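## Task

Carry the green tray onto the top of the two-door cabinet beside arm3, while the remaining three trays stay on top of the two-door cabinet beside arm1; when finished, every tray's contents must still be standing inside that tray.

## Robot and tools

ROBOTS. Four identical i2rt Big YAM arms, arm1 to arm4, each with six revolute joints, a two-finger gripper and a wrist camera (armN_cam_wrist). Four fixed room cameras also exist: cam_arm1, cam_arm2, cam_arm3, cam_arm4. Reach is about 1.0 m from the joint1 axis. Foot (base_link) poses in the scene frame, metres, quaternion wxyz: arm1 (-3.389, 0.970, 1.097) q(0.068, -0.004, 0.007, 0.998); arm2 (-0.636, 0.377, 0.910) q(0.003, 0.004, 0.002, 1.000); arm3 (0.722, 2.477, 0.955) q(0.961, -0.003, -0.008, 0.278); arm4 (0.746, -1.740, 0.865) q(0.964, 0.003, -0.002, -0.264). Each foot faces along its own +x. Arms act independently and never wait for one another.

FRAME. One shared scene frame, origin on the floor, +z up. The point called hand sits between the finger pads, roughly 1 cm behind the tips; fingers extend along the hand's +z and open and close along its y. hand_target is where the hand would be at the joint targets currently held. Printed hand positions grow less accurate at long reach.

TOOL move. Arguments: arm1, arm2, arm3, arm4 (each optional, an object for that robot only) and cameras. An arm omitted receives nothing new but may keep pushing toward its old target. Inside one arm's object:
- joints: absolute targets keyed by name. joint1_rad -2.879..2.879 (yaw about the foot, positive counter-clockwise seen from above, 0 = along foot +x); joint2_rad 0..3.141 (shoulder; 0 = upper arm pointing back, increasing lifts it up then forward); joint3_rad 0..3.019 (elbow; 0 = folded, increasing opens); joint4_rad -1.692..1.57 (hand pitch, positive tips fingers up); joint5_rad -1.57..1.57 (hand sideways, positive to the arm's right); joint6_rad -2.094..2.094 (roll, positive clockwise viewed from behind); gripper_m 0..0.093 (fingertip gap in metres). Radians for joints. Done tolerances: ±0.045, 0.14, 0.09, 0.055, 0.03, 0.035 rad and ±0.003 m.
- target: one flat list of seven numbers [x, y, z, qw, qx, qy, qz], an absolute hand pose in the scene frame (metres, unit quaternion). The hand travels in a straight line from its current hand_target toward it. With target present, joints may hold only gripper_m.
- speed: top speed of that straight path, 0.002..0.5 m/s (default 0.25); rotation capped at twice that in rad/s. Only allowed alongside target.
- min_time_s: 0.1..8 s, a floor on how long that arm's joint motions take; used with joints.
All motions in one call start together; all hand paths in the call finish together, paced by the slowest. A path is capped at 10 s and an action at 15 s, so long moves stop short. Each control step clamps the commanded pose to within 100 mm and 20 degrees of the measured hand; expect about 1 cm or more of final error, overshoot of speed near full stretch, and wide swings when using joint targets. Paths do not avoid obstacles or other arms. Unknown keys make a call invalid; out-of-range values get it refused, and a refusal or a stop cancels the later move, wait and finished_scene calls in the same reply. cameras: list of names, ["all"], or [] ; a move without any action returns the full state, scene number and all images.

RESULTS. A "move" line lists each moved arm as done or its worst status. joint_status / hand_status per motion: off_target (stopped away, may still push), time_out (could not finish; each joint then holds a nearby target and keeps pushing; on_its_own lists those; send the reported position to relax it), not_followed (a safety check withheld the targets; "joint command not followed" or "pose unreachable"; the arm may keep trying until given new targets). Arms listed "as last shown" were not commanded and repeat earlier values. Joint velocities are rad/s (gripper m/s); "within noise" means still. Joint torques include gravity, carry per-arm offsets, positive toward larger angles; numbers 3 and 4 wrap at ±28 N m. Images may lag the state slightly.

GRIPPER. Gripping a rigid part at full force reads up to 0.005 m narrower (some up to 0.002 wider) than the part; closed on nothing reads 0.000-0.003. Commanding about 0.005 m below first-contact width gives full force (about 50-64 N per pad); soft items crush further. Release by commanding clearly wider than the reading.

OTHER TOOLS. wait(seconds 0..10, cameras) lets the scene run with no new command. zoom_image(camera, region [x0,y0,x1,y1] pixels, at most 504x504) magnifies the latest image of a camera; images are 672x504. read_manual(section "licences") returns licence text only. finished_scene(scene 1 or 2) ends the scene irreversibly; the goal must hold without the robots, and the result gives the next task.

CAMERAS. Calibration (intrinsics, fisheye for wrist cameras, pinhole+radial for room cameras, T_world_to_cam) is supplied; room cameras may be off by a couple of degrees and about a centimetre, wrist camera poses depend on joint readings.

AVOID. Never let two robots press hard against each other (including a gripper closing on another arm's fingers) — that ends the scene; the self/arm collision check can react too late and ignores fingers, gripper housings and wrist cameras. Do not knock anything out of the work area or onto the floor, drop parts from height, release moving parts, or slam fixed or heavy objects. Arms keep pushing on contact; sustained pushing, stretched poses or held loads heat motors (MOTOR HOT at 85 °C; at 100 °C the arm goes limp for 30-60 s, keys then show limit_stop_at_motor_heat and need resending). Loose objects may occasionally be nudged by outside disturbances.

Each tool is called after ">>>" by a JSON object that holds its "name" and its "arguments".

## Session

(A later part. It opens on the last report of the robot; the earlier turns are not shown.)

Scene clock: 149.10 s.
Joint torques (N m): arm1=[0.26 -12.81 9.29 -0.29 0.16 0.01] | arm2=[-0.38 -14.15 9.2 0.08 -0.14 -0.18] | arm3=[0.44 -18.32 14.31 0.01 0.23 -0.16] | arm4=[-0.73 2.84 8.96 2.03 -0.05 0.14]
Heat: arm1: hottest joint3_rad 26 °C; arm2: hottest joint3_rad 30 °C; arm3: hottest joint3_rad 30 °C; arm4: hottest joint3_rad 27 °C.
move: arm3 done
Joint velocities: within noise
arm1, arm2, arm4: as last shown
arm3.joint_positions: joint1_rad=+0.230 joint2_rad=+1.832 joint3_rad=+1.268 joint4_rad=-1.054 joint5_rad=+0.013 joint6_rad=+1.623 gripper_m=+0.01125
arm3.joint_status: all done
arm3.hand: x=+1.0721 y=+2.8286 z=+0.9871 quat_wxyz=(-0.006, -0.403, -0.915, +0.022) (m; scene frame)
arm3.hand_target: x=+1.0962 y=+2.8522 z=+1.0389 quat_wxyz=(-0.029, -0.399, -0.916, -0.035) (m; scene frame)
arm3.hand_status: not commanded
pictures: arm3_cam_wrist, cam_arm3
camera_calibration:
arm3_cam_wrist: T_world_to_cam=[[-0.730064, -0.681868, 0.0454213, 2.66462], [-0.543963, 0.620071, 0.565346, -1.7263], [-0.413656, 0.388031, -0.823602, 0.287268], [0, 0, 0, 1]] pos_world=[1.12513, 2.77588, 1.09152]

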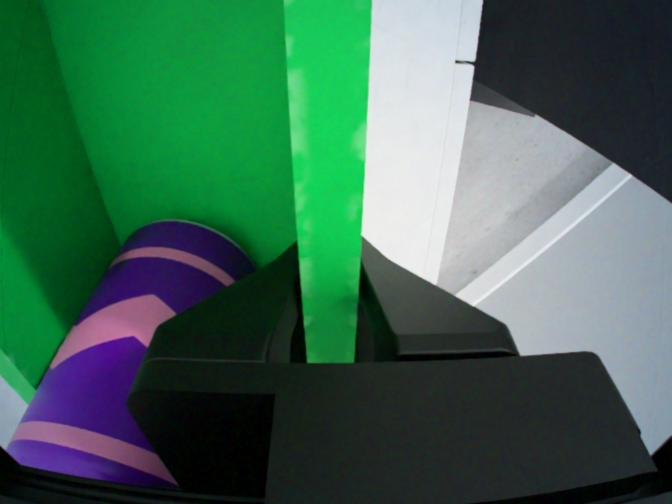

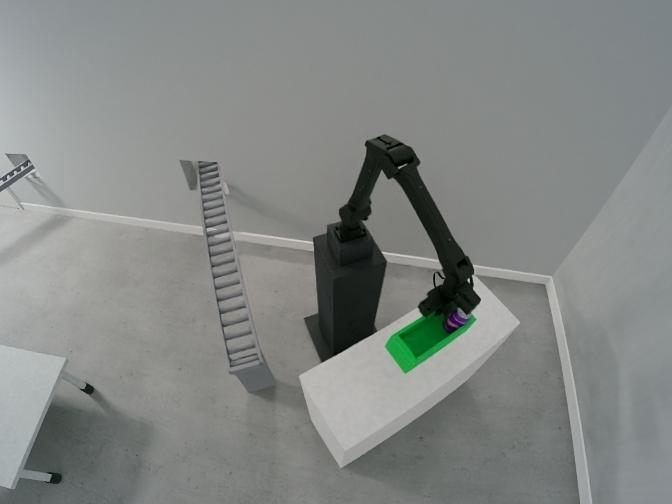

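>>> {"name": "move", "arguments": {"arm3": {"target":[1.092,2.848,0.92,0.02,0.4015,0.9155,0.025],"speed":0.12}, "cameras": ["arm3_cam_wrist","cam_arm3"]}}

>>> {"name": "zoom_image", "arguments": {"camera": "cam_arm3", "region": [360, 240, 540, 420]}}

>>> {"name": "move", "arguments": {"arm3": {"target":[1.090,2.846,0.87,0.015,0.4015,0.9155,0.02],"speed":0.06}, "cameras": ["arm3_cam_wrist","cam_arm3"]}}

>>> {"name": "zoom_image", "arguments": {"camera": "cam_arm3", "region": [360, 240, 540, 420]}}

Scene clock: 151.90 s.
Joint torques (N m): arm1=[0.26 -12.81 9.31 -0.29 0.16 0.01] | arm2=[-0.38 -14.15 9.2 0.08 -0.14 -0.18] | arm3=[0.5 -17.38 9.06 1.18 0.11 -0.11] | arm4=[-0.73 2.78 8.96 2.03 -0.05 0.13]
Heat: arm1: hottest joint3_rad 26 °C; arm2: hottest joint3_rad 30 °C; arm3: hottest joint3_rad 30 °C; arm4: hottest joint3_rad 27 °C.
move: arm3 off_target
Joint velocities: within noise
arm1.joint_positions: joint1_rad=+1.676 joint2_rad=+2.005 joint3_rad=+1.330 joint4_rad=-0.902 joint5_rad=+0.006 joint6_rad=+1.537 gripper_m=+0.03496
arm1.joint_status: not commanded
arm1.hand: x=-3.4066 y=+0.4305 z=+1.0636 quat_wxyz=(+0.004, +1.000, +0.001, +0.001) (m; scene frame)
arm1.hand_target: x=-3.4050 y=+0.4261 z=+1.0600 quat_wxyz=(+0.000, +1.000, +0.000, +0.000) (m; scene frame)
arm1.hand_status: not commanded
arm2.joint_positions: joint1_rad=-1.001 joint2_rad=+1.907 joint3_rad=+1.254 joint4_rad=-0.933 joint5_rad=+0.011 joint6_rad=-1.532 gripper_m=+0.03196
arm2.joint_status: not commanded
arm2.hand: x=-0.9069 y=+0.8102 z=+0.8962 quat_wxyz=(+0.006, +0.966, +0.260, +0.003) (m; scene frame)
arm2.hand_target: x=-0.9128 y=+0.8217 z=+0.9000 quat_wxyz=(+0.000, +0.965, +0.262, +0.000) (m; scene frame)
arm2.hand_status: not commanded
arm3.joint_positions: joint1_rad=+0.230 joint2_rad=+1.974 joint3_rad=+1.199 joint4_rad=-0.824 joint5_rad=+0.008 joint6_rad=+1.623 gripper_m=+0.01125
arm3.joint_status: not commanded
arm3.hand: x=+1.0746 y=+2.8308 z=+0.8972 quat_wxyz=(-0.007, -0.403, -0.915, +0.012) (m; scene frame)
arm3.hand_target: x=+1.0913 y=+2.8473 z=+0.9206 quat_wxyz=(-0.020, -0.401, -0.915, -0.025) (m; scene frame)
arm3.hand_status: off_target (0.033 m and 4.5 deg from the pose sent, 0.073 m and 5.6 deg at the start)
arm4.joint_positions: joint1_rad=-0.546 joint2_rad=+0.615 joint3_rad=+1.544 joint4_rad=-1.256 joint5_rad=-0.261 joint6_rad=-0.380 gripper_m=+0.09396
arm4.joint_status: not commanded
arm4.hand: x=+0.8806 y=-1.9065 z=+1.4980 quat_wxyz=(-0.502, -0.207, -0.782, +0.305) (m; scene frame)
arm4.hand_target: x=+0.8787 y=-1.9029 z=+1.5072 quat_wxyz=(-0.508, -0.204, -0.776, +0.312) (m; scene frame)
arm4.hand_status: not commanded
pictures: arm3_cam_wrist, cam_arm3
camera_calibration:
arm3_cam_wrist: T_world_to_cam=[[-0.730334, -0.682569, 0.0266677, 2.69114], [-0.549287, 0.610037, 0.571086, -1.64649], [-0.406074, 0.402435, -0.820457, 0.161726], [0, 0, 0, 1]] pos_world=[1.1267, 2.77622, 1.00121]

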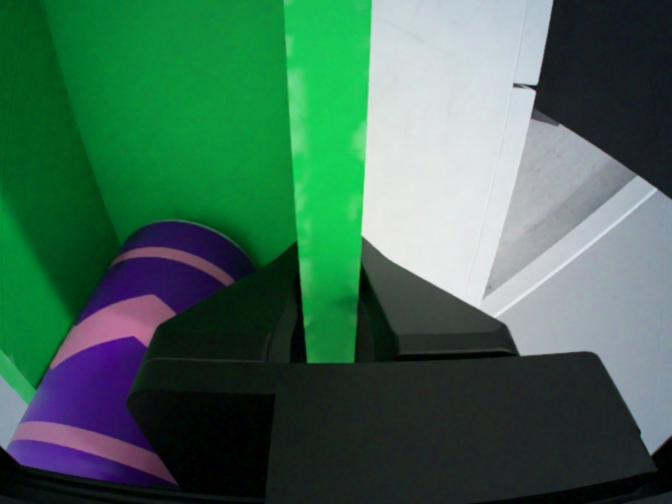

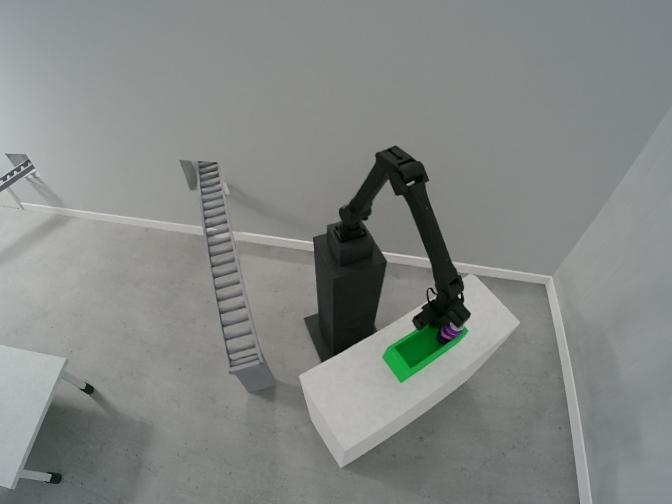

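Scaled by 2.800 from the camera's 672x504 image, which has a finer 960x720 frame.

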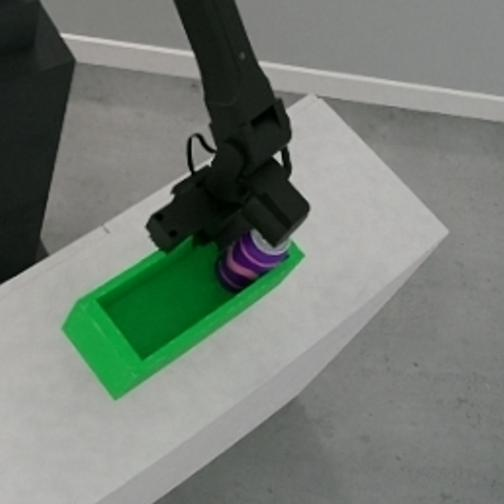

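Scene clock: 153.33 s.
Joint torques (N m): arm1=[0.26 -12.81 9.32 -0.29 0.16 0.01] | arm2=[-0.38 -14.15 9.18 0.08 -0.14 -0.18] | arm3=[0.44 -17.32 8.03 1.11 0.1 -0.11] | arm4=[-0.73 2.78 8.96 2.03 -0.05 0.14]
Heat: arm1: hottest joint3_rad 26 °C; arm2: hottest joint3_rad 30 °C; arm3: hottest joint3_rad 30 °C; arm4: hottest joint3_rad 27 °C.
move: arm3 off_target
Joint velocities: within noise
arm1, arm2, arm4: as last shown
arm3.joint_positions: joint1_rad=+0.230 joint2_rad=+2.062 joint3_rad=+1.186 joint4_rad=-0.727 joint5_rad=+0.002 joint6_rad=+1.623 gripper_m=+0.01125
arm3.joint_status: not commanded
arm3.hand: x=+1.0730 y=+2.8297 z=+0.8510 quat_wxyz=(-0.003, -0.403, -0.915, +0.014) (m; scene frame)
arm3.hand_target: x=+1.0895 y=+2.8455 z=+0.8705 quat_wxyz=(-0.015, -0.402, -0.916, -0.020) (m; scene frame)
arm3.hand_status: off_target (0.030 m and 4.1 deg from the pose sent, 0.035 m and 3.8 deg at the start)
pictures: arm3_cam_wrist, cam_arm3
camera_calibration:
arm3_cam_wrist: T_world_to_cam=[[-0.730249, -0.68244, 0.0318026, 2.6857], [-0.544857, 0.609848, 0.575514, -1.62832], [-0.412149, 0.402941, -0.817173, 0.125913], [0, 0, 0, 1]] pos_world=[1.12593, 2.77512, 0.954603]

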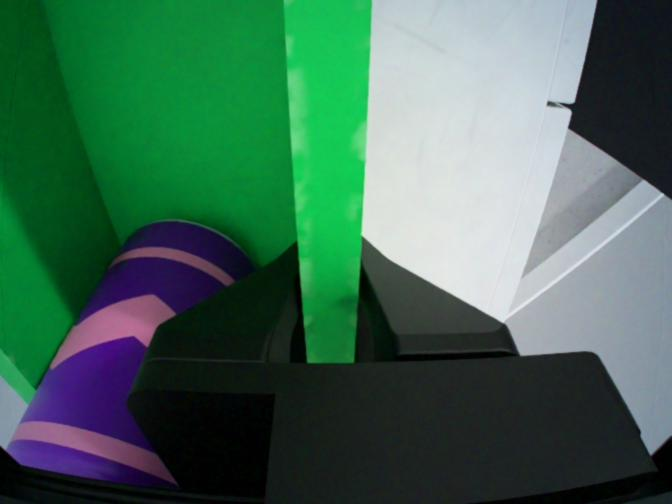

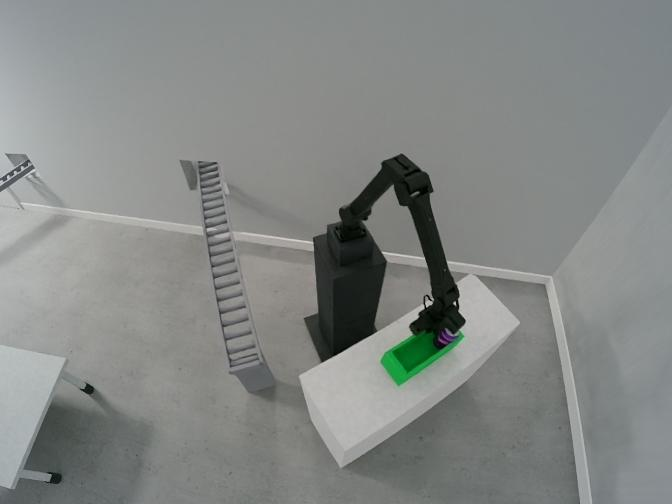

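Scaled by 2.800 from the camera's 672x504 image, which has a finer 960x720 frame.

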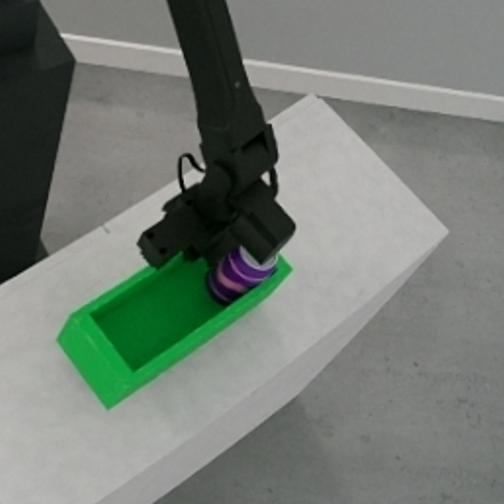

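>>> {"name": "move", "arguments": {"arm3": {"target":[1.088,2.845,0.82,0.012,0.4015,0.9155,0.018],"speed":0.05}, "cameras": ["arm3_cam_wrist","cam_arm3"]}}

>>> {"name": "zoom_image", "arguments": {"camera": "cam_arm3", "region": [360, 260, 540, 420]}}

>>> {"name": "move", "arguments": {"arm3": {"target":[1.088,2.845,0.79,0.01,0.4015,0.9155,0.014],"speed":0.04}, "cameras": ["arm3_cam_wrist","cam_arm3"]}}

>>> {"name": "zoom_image", "arguments": {"camera": "cam_arm3", "region": [360, 260, 540, 420]}}

Scene clock: 155.23 s.
Joint torques (N m): arm1=[0.26 -12.81 9.31 -0.28 0.16 0.01] | arm2=[-0.38 -14.21 9.2 0.08 -0.14 -0.18] | arm3=[0.62 -13.8 7.49 1.06 0.57 -0.09] | arm4=[-0.73 2.78 8.96 2.03 -0.05 0.14]
Heat: arm1: hottest joint3_rad 26 °C; arm2: hottest joint3_rad 30 °C; arm3: hottest joint3_rad 30 °C; arm4: hottest joint3_rad 28 °C.
move: arm3 off_target
Joint velocities: within noise
arm1, arm2, arm4: as last shown
arm3.joint_positions: joint1_rad=+0.230 joint2_rad=+2.111 joint3_rad=+1.185 joint4_rad=-0.623 joint5_rad=-0.017 joint6_rad=+1.622 gripper_m=+0.01125
arm3.joint_status: not commanded
arm3.hand: x=+1.0802 y=+2.8412 z=+0.8272 quat_wxyz=(-0.004, -0.402, -0.915, -0.015) (m; scene frame)
arm3.hand_target: x=+1.0877 y=+2.8448 z=+0.8201 quat_wxyz=(-0.012, -0.401, -0.916, -0.018) (m; scene frame)
arm3.hand_status: off_target (0.011 m and 1.0 deg from the pose sent, 0.038 m and 3.7 deg at the start)
pictures: arm3_cam_wrist, cam_arm3
camera_calibration:
arm3_cam_wrist: T_world_to_cam=[[-0.729282, -0.683875, -0.021482, 2.74664], [-0.560207, 0.578788, 0.592599, -1.52705], [-0.39283, 0.444206, -0.805211, -0.0431681], [0, 0, 0, 1]] pos_world=[1.13066, 2.78138, 0.929173]

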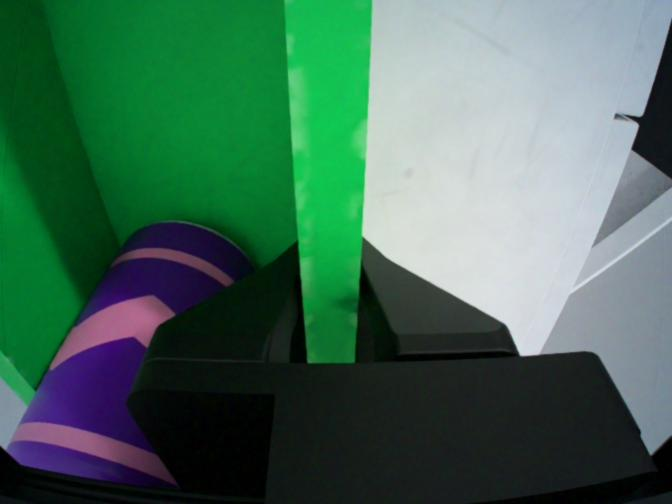

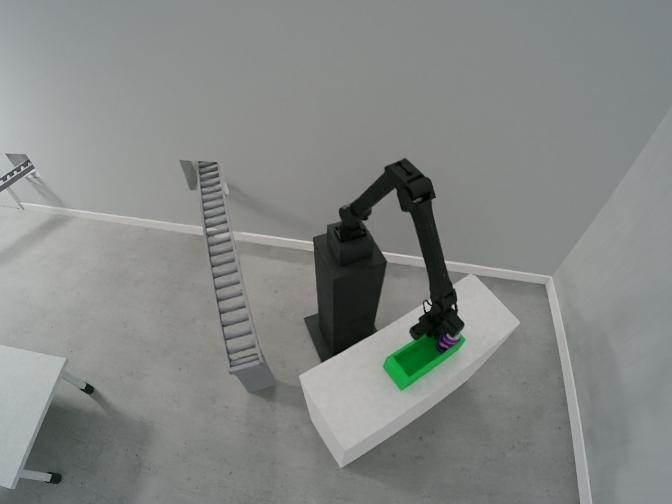

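Scaled by 2.800 from the camera's 672x504 image, which has a finer 960x720 frame.

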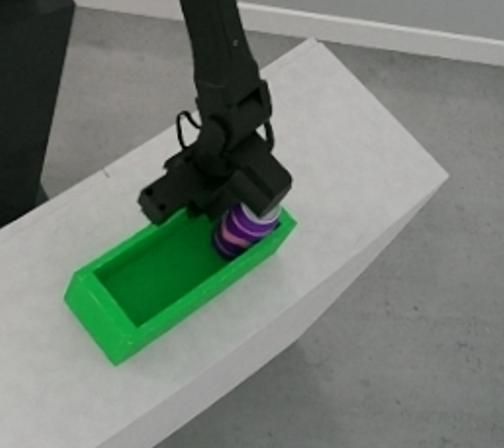

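Scene clock: 156.50 s.
Joint torques (N m): arm1=[0.26 -12.86 9.29 -0.28 0.16 0.01] | arm2=[-0.38 -14.15 9.2 0.08 -0.14 -0.18] | arm3=[0.85 -10.52 7.35 1.98 0.82 -0.1] | arm4=[-0.73 2.78 8.96 2.03 -0.05 0.14]
Heat: arm1: hottest joint3_rad 26 °C; arm2: hottest joint3_rad 30 °C; arm3: hottest joint3_rad 30 °C; arm4: hottest joint3_rad 28 °C.
move: arm3 off_target
Joint velocities: within noise
arm1, arm2, arm4: as last shown
arm3.joint_positions: joint1_rad=+0.230 joint2_rad=+2.125 joint3_rad=+1.194 joint4_rad=-0.599 joint5_rad=-0.025 joint6_rad=+1.622 gripper_m=+0.01125
arm3.joint_status: not commanded
arm3.hand: x=+1.0847 y=+2.8474 z=+0.8227 quat_wxyz=(-0.004, -0.402, -0.915, -0.026) (m; scene frame)
arm3.hand_target: x=+1.0864 y=+2.8436 z=+0.7918 quat_wxyz=(-0.010, -0.402, -0.916, -0.014) (m; scene frame)
arm3.hand_status: off_target (0.033 m and 1.5 deg from the pose sent, 0.038 m and 0.7 deg at the start)
pictures: arm3_cam_wrist, cam_arm3
camera_calibration:
arm3_cam_wrist: T_world_to_cam=[[-0.728594, -0.683715, -0.0410504, 2.76889], [-0.565512, 0.566653, 0.59925, -1.49057], [-0.386455, 0.459825, -0.799509, -0.10385], [0, 0, 0, 1]] pos_world=[1.13433, 2.78552, 0.923858]

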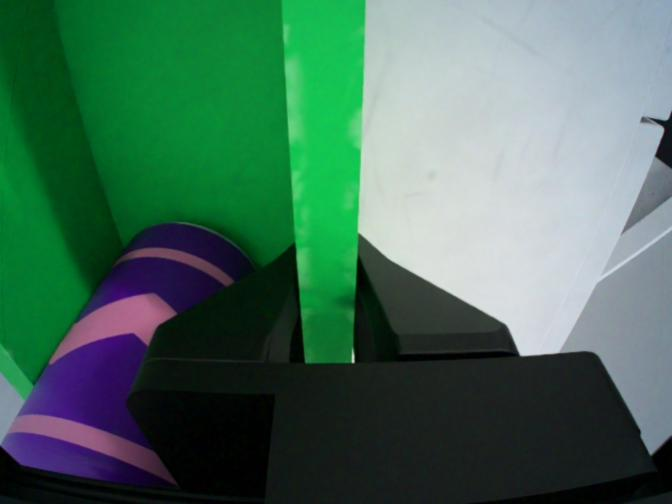

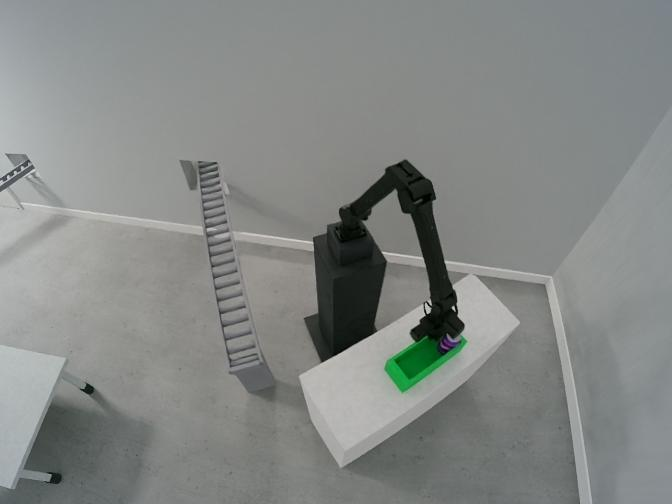

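Scaled by 2.800 from the camera's 672x504 image, which has a finer 960x720 frame.

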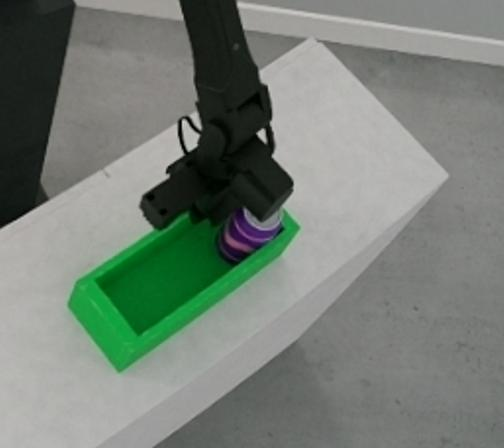

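>>> {"name": "move", "arguments": {"arm3": {"target":[1.086,2.846,0.812,0.008,0.4015,0.9155,0.02],"speed":0.05}}}

>>> {"name": "move", "arguments": {"arm3": {"joints":{"gripper_m":0.02}}, "cameras": ["arm3_cam_wrist","cam_arm3"]}}

>>> {"name": "zoom_image", "arguments": {"camera": "cam_arm3", "region": [360, 260, 540, 420]}}

Scene clock: 158.00 s.
Joint torques (N m): arm1=[0.26 -12.81 9.31 -0.28 0.16 0.01] | arm2=[-0.38 -14.15 9.2 0.08 -0.14 -0.18] | arm3=[0.56 -13.98 6.61 0.79 0.59 -0.08] | arm4=[-0.73 2.84 8.96 2.03 -0.05 0.14]
Heat: arm1: hottest joint3_rad 26 °C; arm2: hottest joint3_rad 30 °C; arm3: hottest joint3_rad 30 °C; arm4: hottest joint3_rad 28 °C.
move: arm3 off_target
Joint velocities: within noise
arm1, arm2, arm4: as last shown
arm3.joint_positions: joint1_rad=+0.230 joint2_rad=+2.125 joint3_rad=+1.194 joint4_rad=-0.599 joint5_rad=-0.025 joint6_rad=+1.622 gripper_m=+0.01125
arm3.joint_status: not commanded
arm3.hand: x=+1.0847 y=+2.8475 z=+0.8229 quat_wxyz=(-0.004, -0.402, -0.915, -0.026) (m; scene frame)
arm3.hand_target: x=+1.0858 y=+2.8458 z=+0.8122 quat_wxyz=(-0.008, -0.402, -0.916, -0.020) (m; scene frame)
arm3.hand_status: off_target (0.011 m and 0.9 deg from the pose sent, 0.011 m and 0.8 deg at the start)
pictures: none

Scene clock: 158.60 s.
Joint torques (N m): arm1=[0.26 -12.86 9.29 -0.29 0.16 0.01] | arm2=[-0.44 -14.15 9.18 0.08 -0.14 -0.18] | arm3=[0.67 -14.04 6.53 0.79 0.25 -0.08] | arm4=[-0.73 2.78 8.96 2.03 -0.05 0.14]
Heat: arm1: hottest joint3_rad 26 °C; arm2: hottest joint3_rad 30 °C; arm3: hottest joint3_rad 30 °C; arm4: hottest joint3_rad 28 °C.
move: arm3 done
Joint velocities: within noise
arm1, arm2, arm4: as last shown
arm3.joint_positions: joint1_rad=+0.230 joint2_rad=+2.130 joint3_rad=+1.194 joint4_rad=-0.597 joint5_rad=-0.016 joint6_rad=+1.622 gripper_m=+0.01992
arm3.joint_status: all done
arm3.hand: x=+1.0851 y=+2.8455 z=+0.8203 quat_wxyz=(-0.008, -0.402, -0.915, -0.022) (m; scene frame)
arm3.hand_target: x=+1.0858 y=+2.8458 z=+0.8122 quat_wxyz=(-0.008, -0.402, -0.916, -0.020) (m; scene frame)
arm3.hand_status: not commanded
pictures: arm3_cam_wrist, cam_arm3
camera_calibration:
arm3_cam_wrist: T_world_to_cam=[[-0.728813, -0.683684, -0.0375343, 2.76507], [-0.567453, 0.572415, 0.591894, -1.49607], [-0.383183, 0.452679, -0.805141, -0.0833719], [0, 0, 0, 1]] pos_world=[1.13432, 2.78455, 0.922174]

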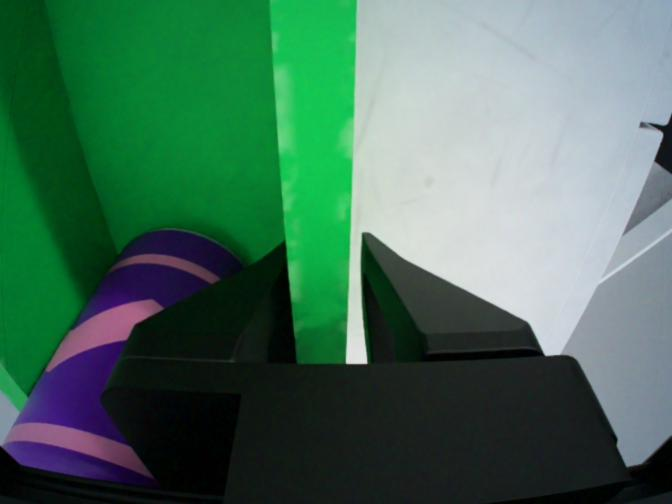

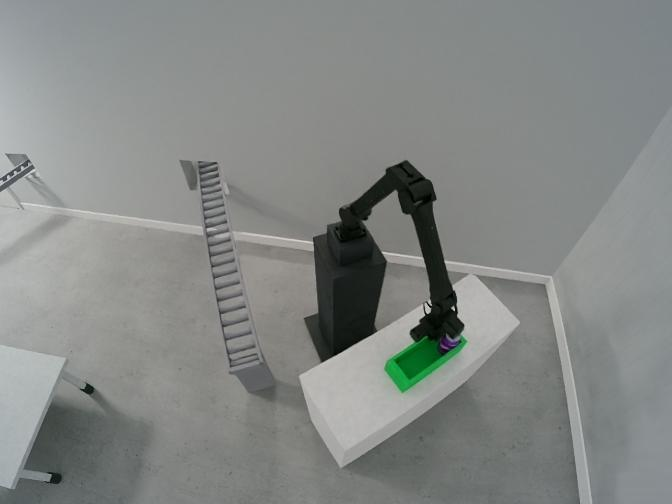

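Scaled by 2.800 from the camera's 672x504 image, which has a finer 960x720 frame.

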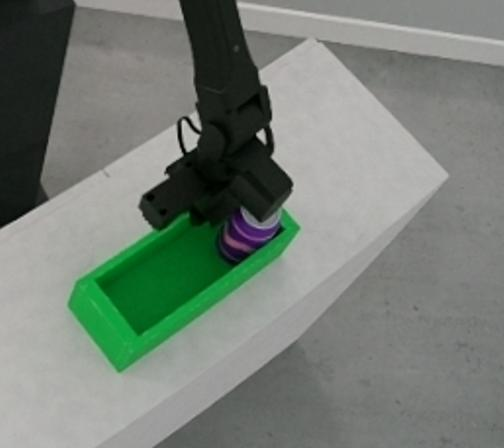

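>>> {"name": "move", "arguments": {"arm3": {"target":[1.094,2.846,0.96,0.004,0.4015,0.9155,0.01],"speed":0.1}, "cameras": ["arm3_cam_wrist","cam_arm3"]}}

>>> {"name": "move", "arguments": {"arm3": {"joints":{"joint1_rad":-0.5},"min_time_s":3}, "cameras": ["cam_arm3","cam_arm1"]}}

>>> {"name": "zoom_image", "arguments": {"camera": "cam_arm3", "region": [360, 260, 540, 420]}}

>>> {"name": "zoom_image", "arguments": {"camera": "cam_arm1", "region": [330, 220, 530, 480]}}

Scene clock: 161.30 s.
Joint torques (N m): arm1=[0.26 -12.86 9.31 -0.29 0.16 0.01] | arm2=[-0.38 -14.15 9.2 0.08 -0.14 -0.18] | arm3=[0.15 -15.91 10.8 -0.2 0.22 -0.16] | arm4=[-0.73 2.78 8.96 2.03 -0.05 0.14]
Heat: arm1: hottest joint3_rad 26 °C; arm2: hottest joint3_rad 30 °C; arm3: hottest joint3_rad 30 °C; arm4: hottest joint3_rad 28 °C.
move: arm3 off_target
Joint velocities: within noise
arm1, arm2, arm4: as last shown
arm3.joint_positions: joint1_rad=+0.225 joint2_rad=+1.912 joint3_rad=+1.249 joint4_rad=-0.937 joint5_rad=-0.015 joint6_rad=+1.617 gripper_m=+0.01995
arm3.joint_status: not commanded
arm3.hand: x=+1.0780 y=+2.8371 z=+0.9417 quat_wxyz=(+0.004, -0.403, -0.915, +0.009) (m; scene frame)
arm3.hand_target: x=+1.0935 y=+2.8456 z=+0.9603 quat_wxyz=(-0.004, -0.402, -0.916, -0.010) (m; scene frame)
arm3.hand_status: off_target (0.026 m and 2.3 deg from the pose sent, 0.140 m and 1.5 deg at the start)
pictures: arm3_cam_wrist, cam_arm3
camera_calibration:
arm3_cam_wrist: T_world_to_cam=[[-0.729635, -0.683237, 0.0286468, 2.696], [-0.539725, 0.60109, 0.589396, -1.6761], [-0.419916, 0.414582, -0.807336, 0.165258], [0, 0, 0, 1]] pos_world=[1.13185, 2.78098, 1.04408]

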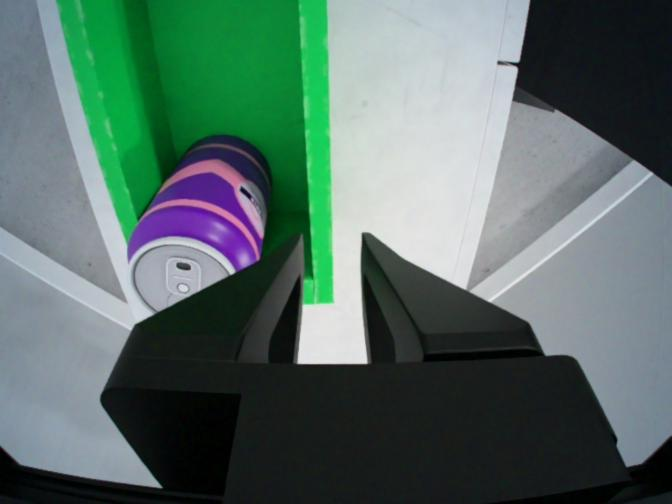

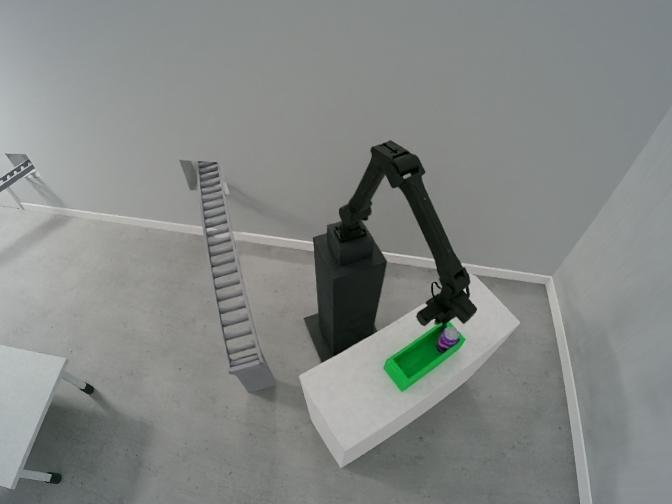

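Scene clock: 164.77 s.
Joint torques (N m): arm1=[0.26 -12.81 9.32 -0.29 0.16 0.01] | arm2=[-0.38 -14.15 9.2 0.08 -0.14 -0.18] | arm3=[0.91 -15.68 10.92 -0.21 0.16 -0.16] | arm4=[-0.73 2.78 8.96 2.03 -0.04 0.14]
Heat: arm1: hottest joint3_rad 26 °C; arm2: hottest joint3_rad 30 °C; arm3: hottest joint3_rad 30 °C; arm4: hottest joint3_rad 28 °C.
move: arm3 done
Joint velocities: within noise
arm1, arm2, arm4: as last shown
arm3.joint_positions: joint1_rad=-0.499 joint2_rad=+1.912 joint3_rad=+1.249 joint4_rad=-0.937 joint5_rad=-0.014 joint6_rad=+1.617 gripper_m=+0.01995
arm3.joint_status: all done
arm3.hand: x=+1.2276 y=+2.5109 z=+0.9450 quat_wxyz=(+0.008, -0.701, -0.713, +0.001) (m; scene frame)
arm3.hand_target: x=+1.2444 y=+2.5115 z=+0.9636 quat_wxyz=(-0.006, -0.697, -0.717, -0.014) (m; scene frame)
arm3.hand_status: not commanded
pictures: cam_arm1, cam_arm3

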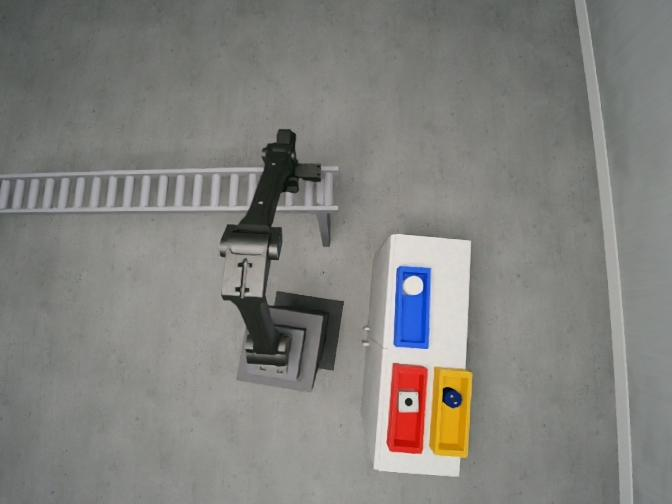

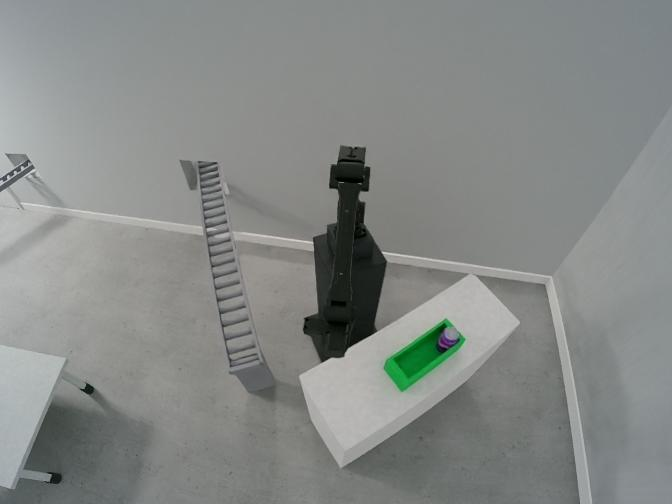

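Scaled by 2.800 from the camera's 672x504 image, which has a finer 960x720 frame.

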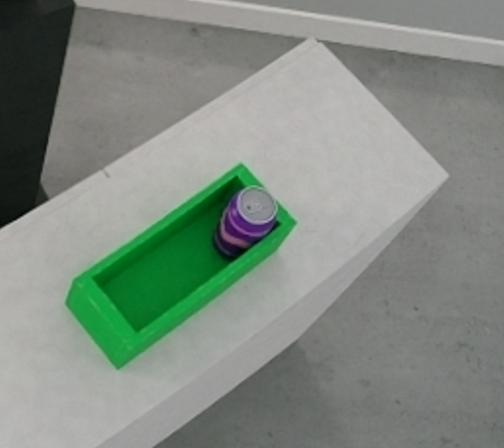

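Scaled by 1.938 from the camera's 672x504 image, which has a finer 960x720 frame.

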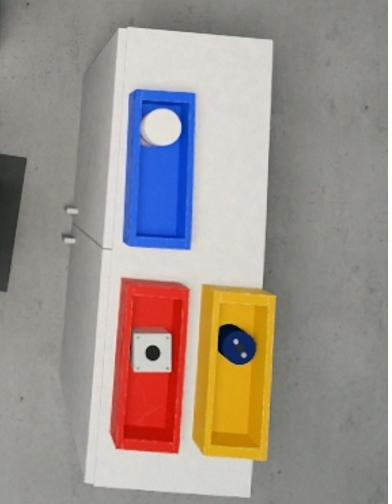

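>>> {"name": "finished_scene", "arguments": {"scene": 2}}

The scene is finished: the task was done.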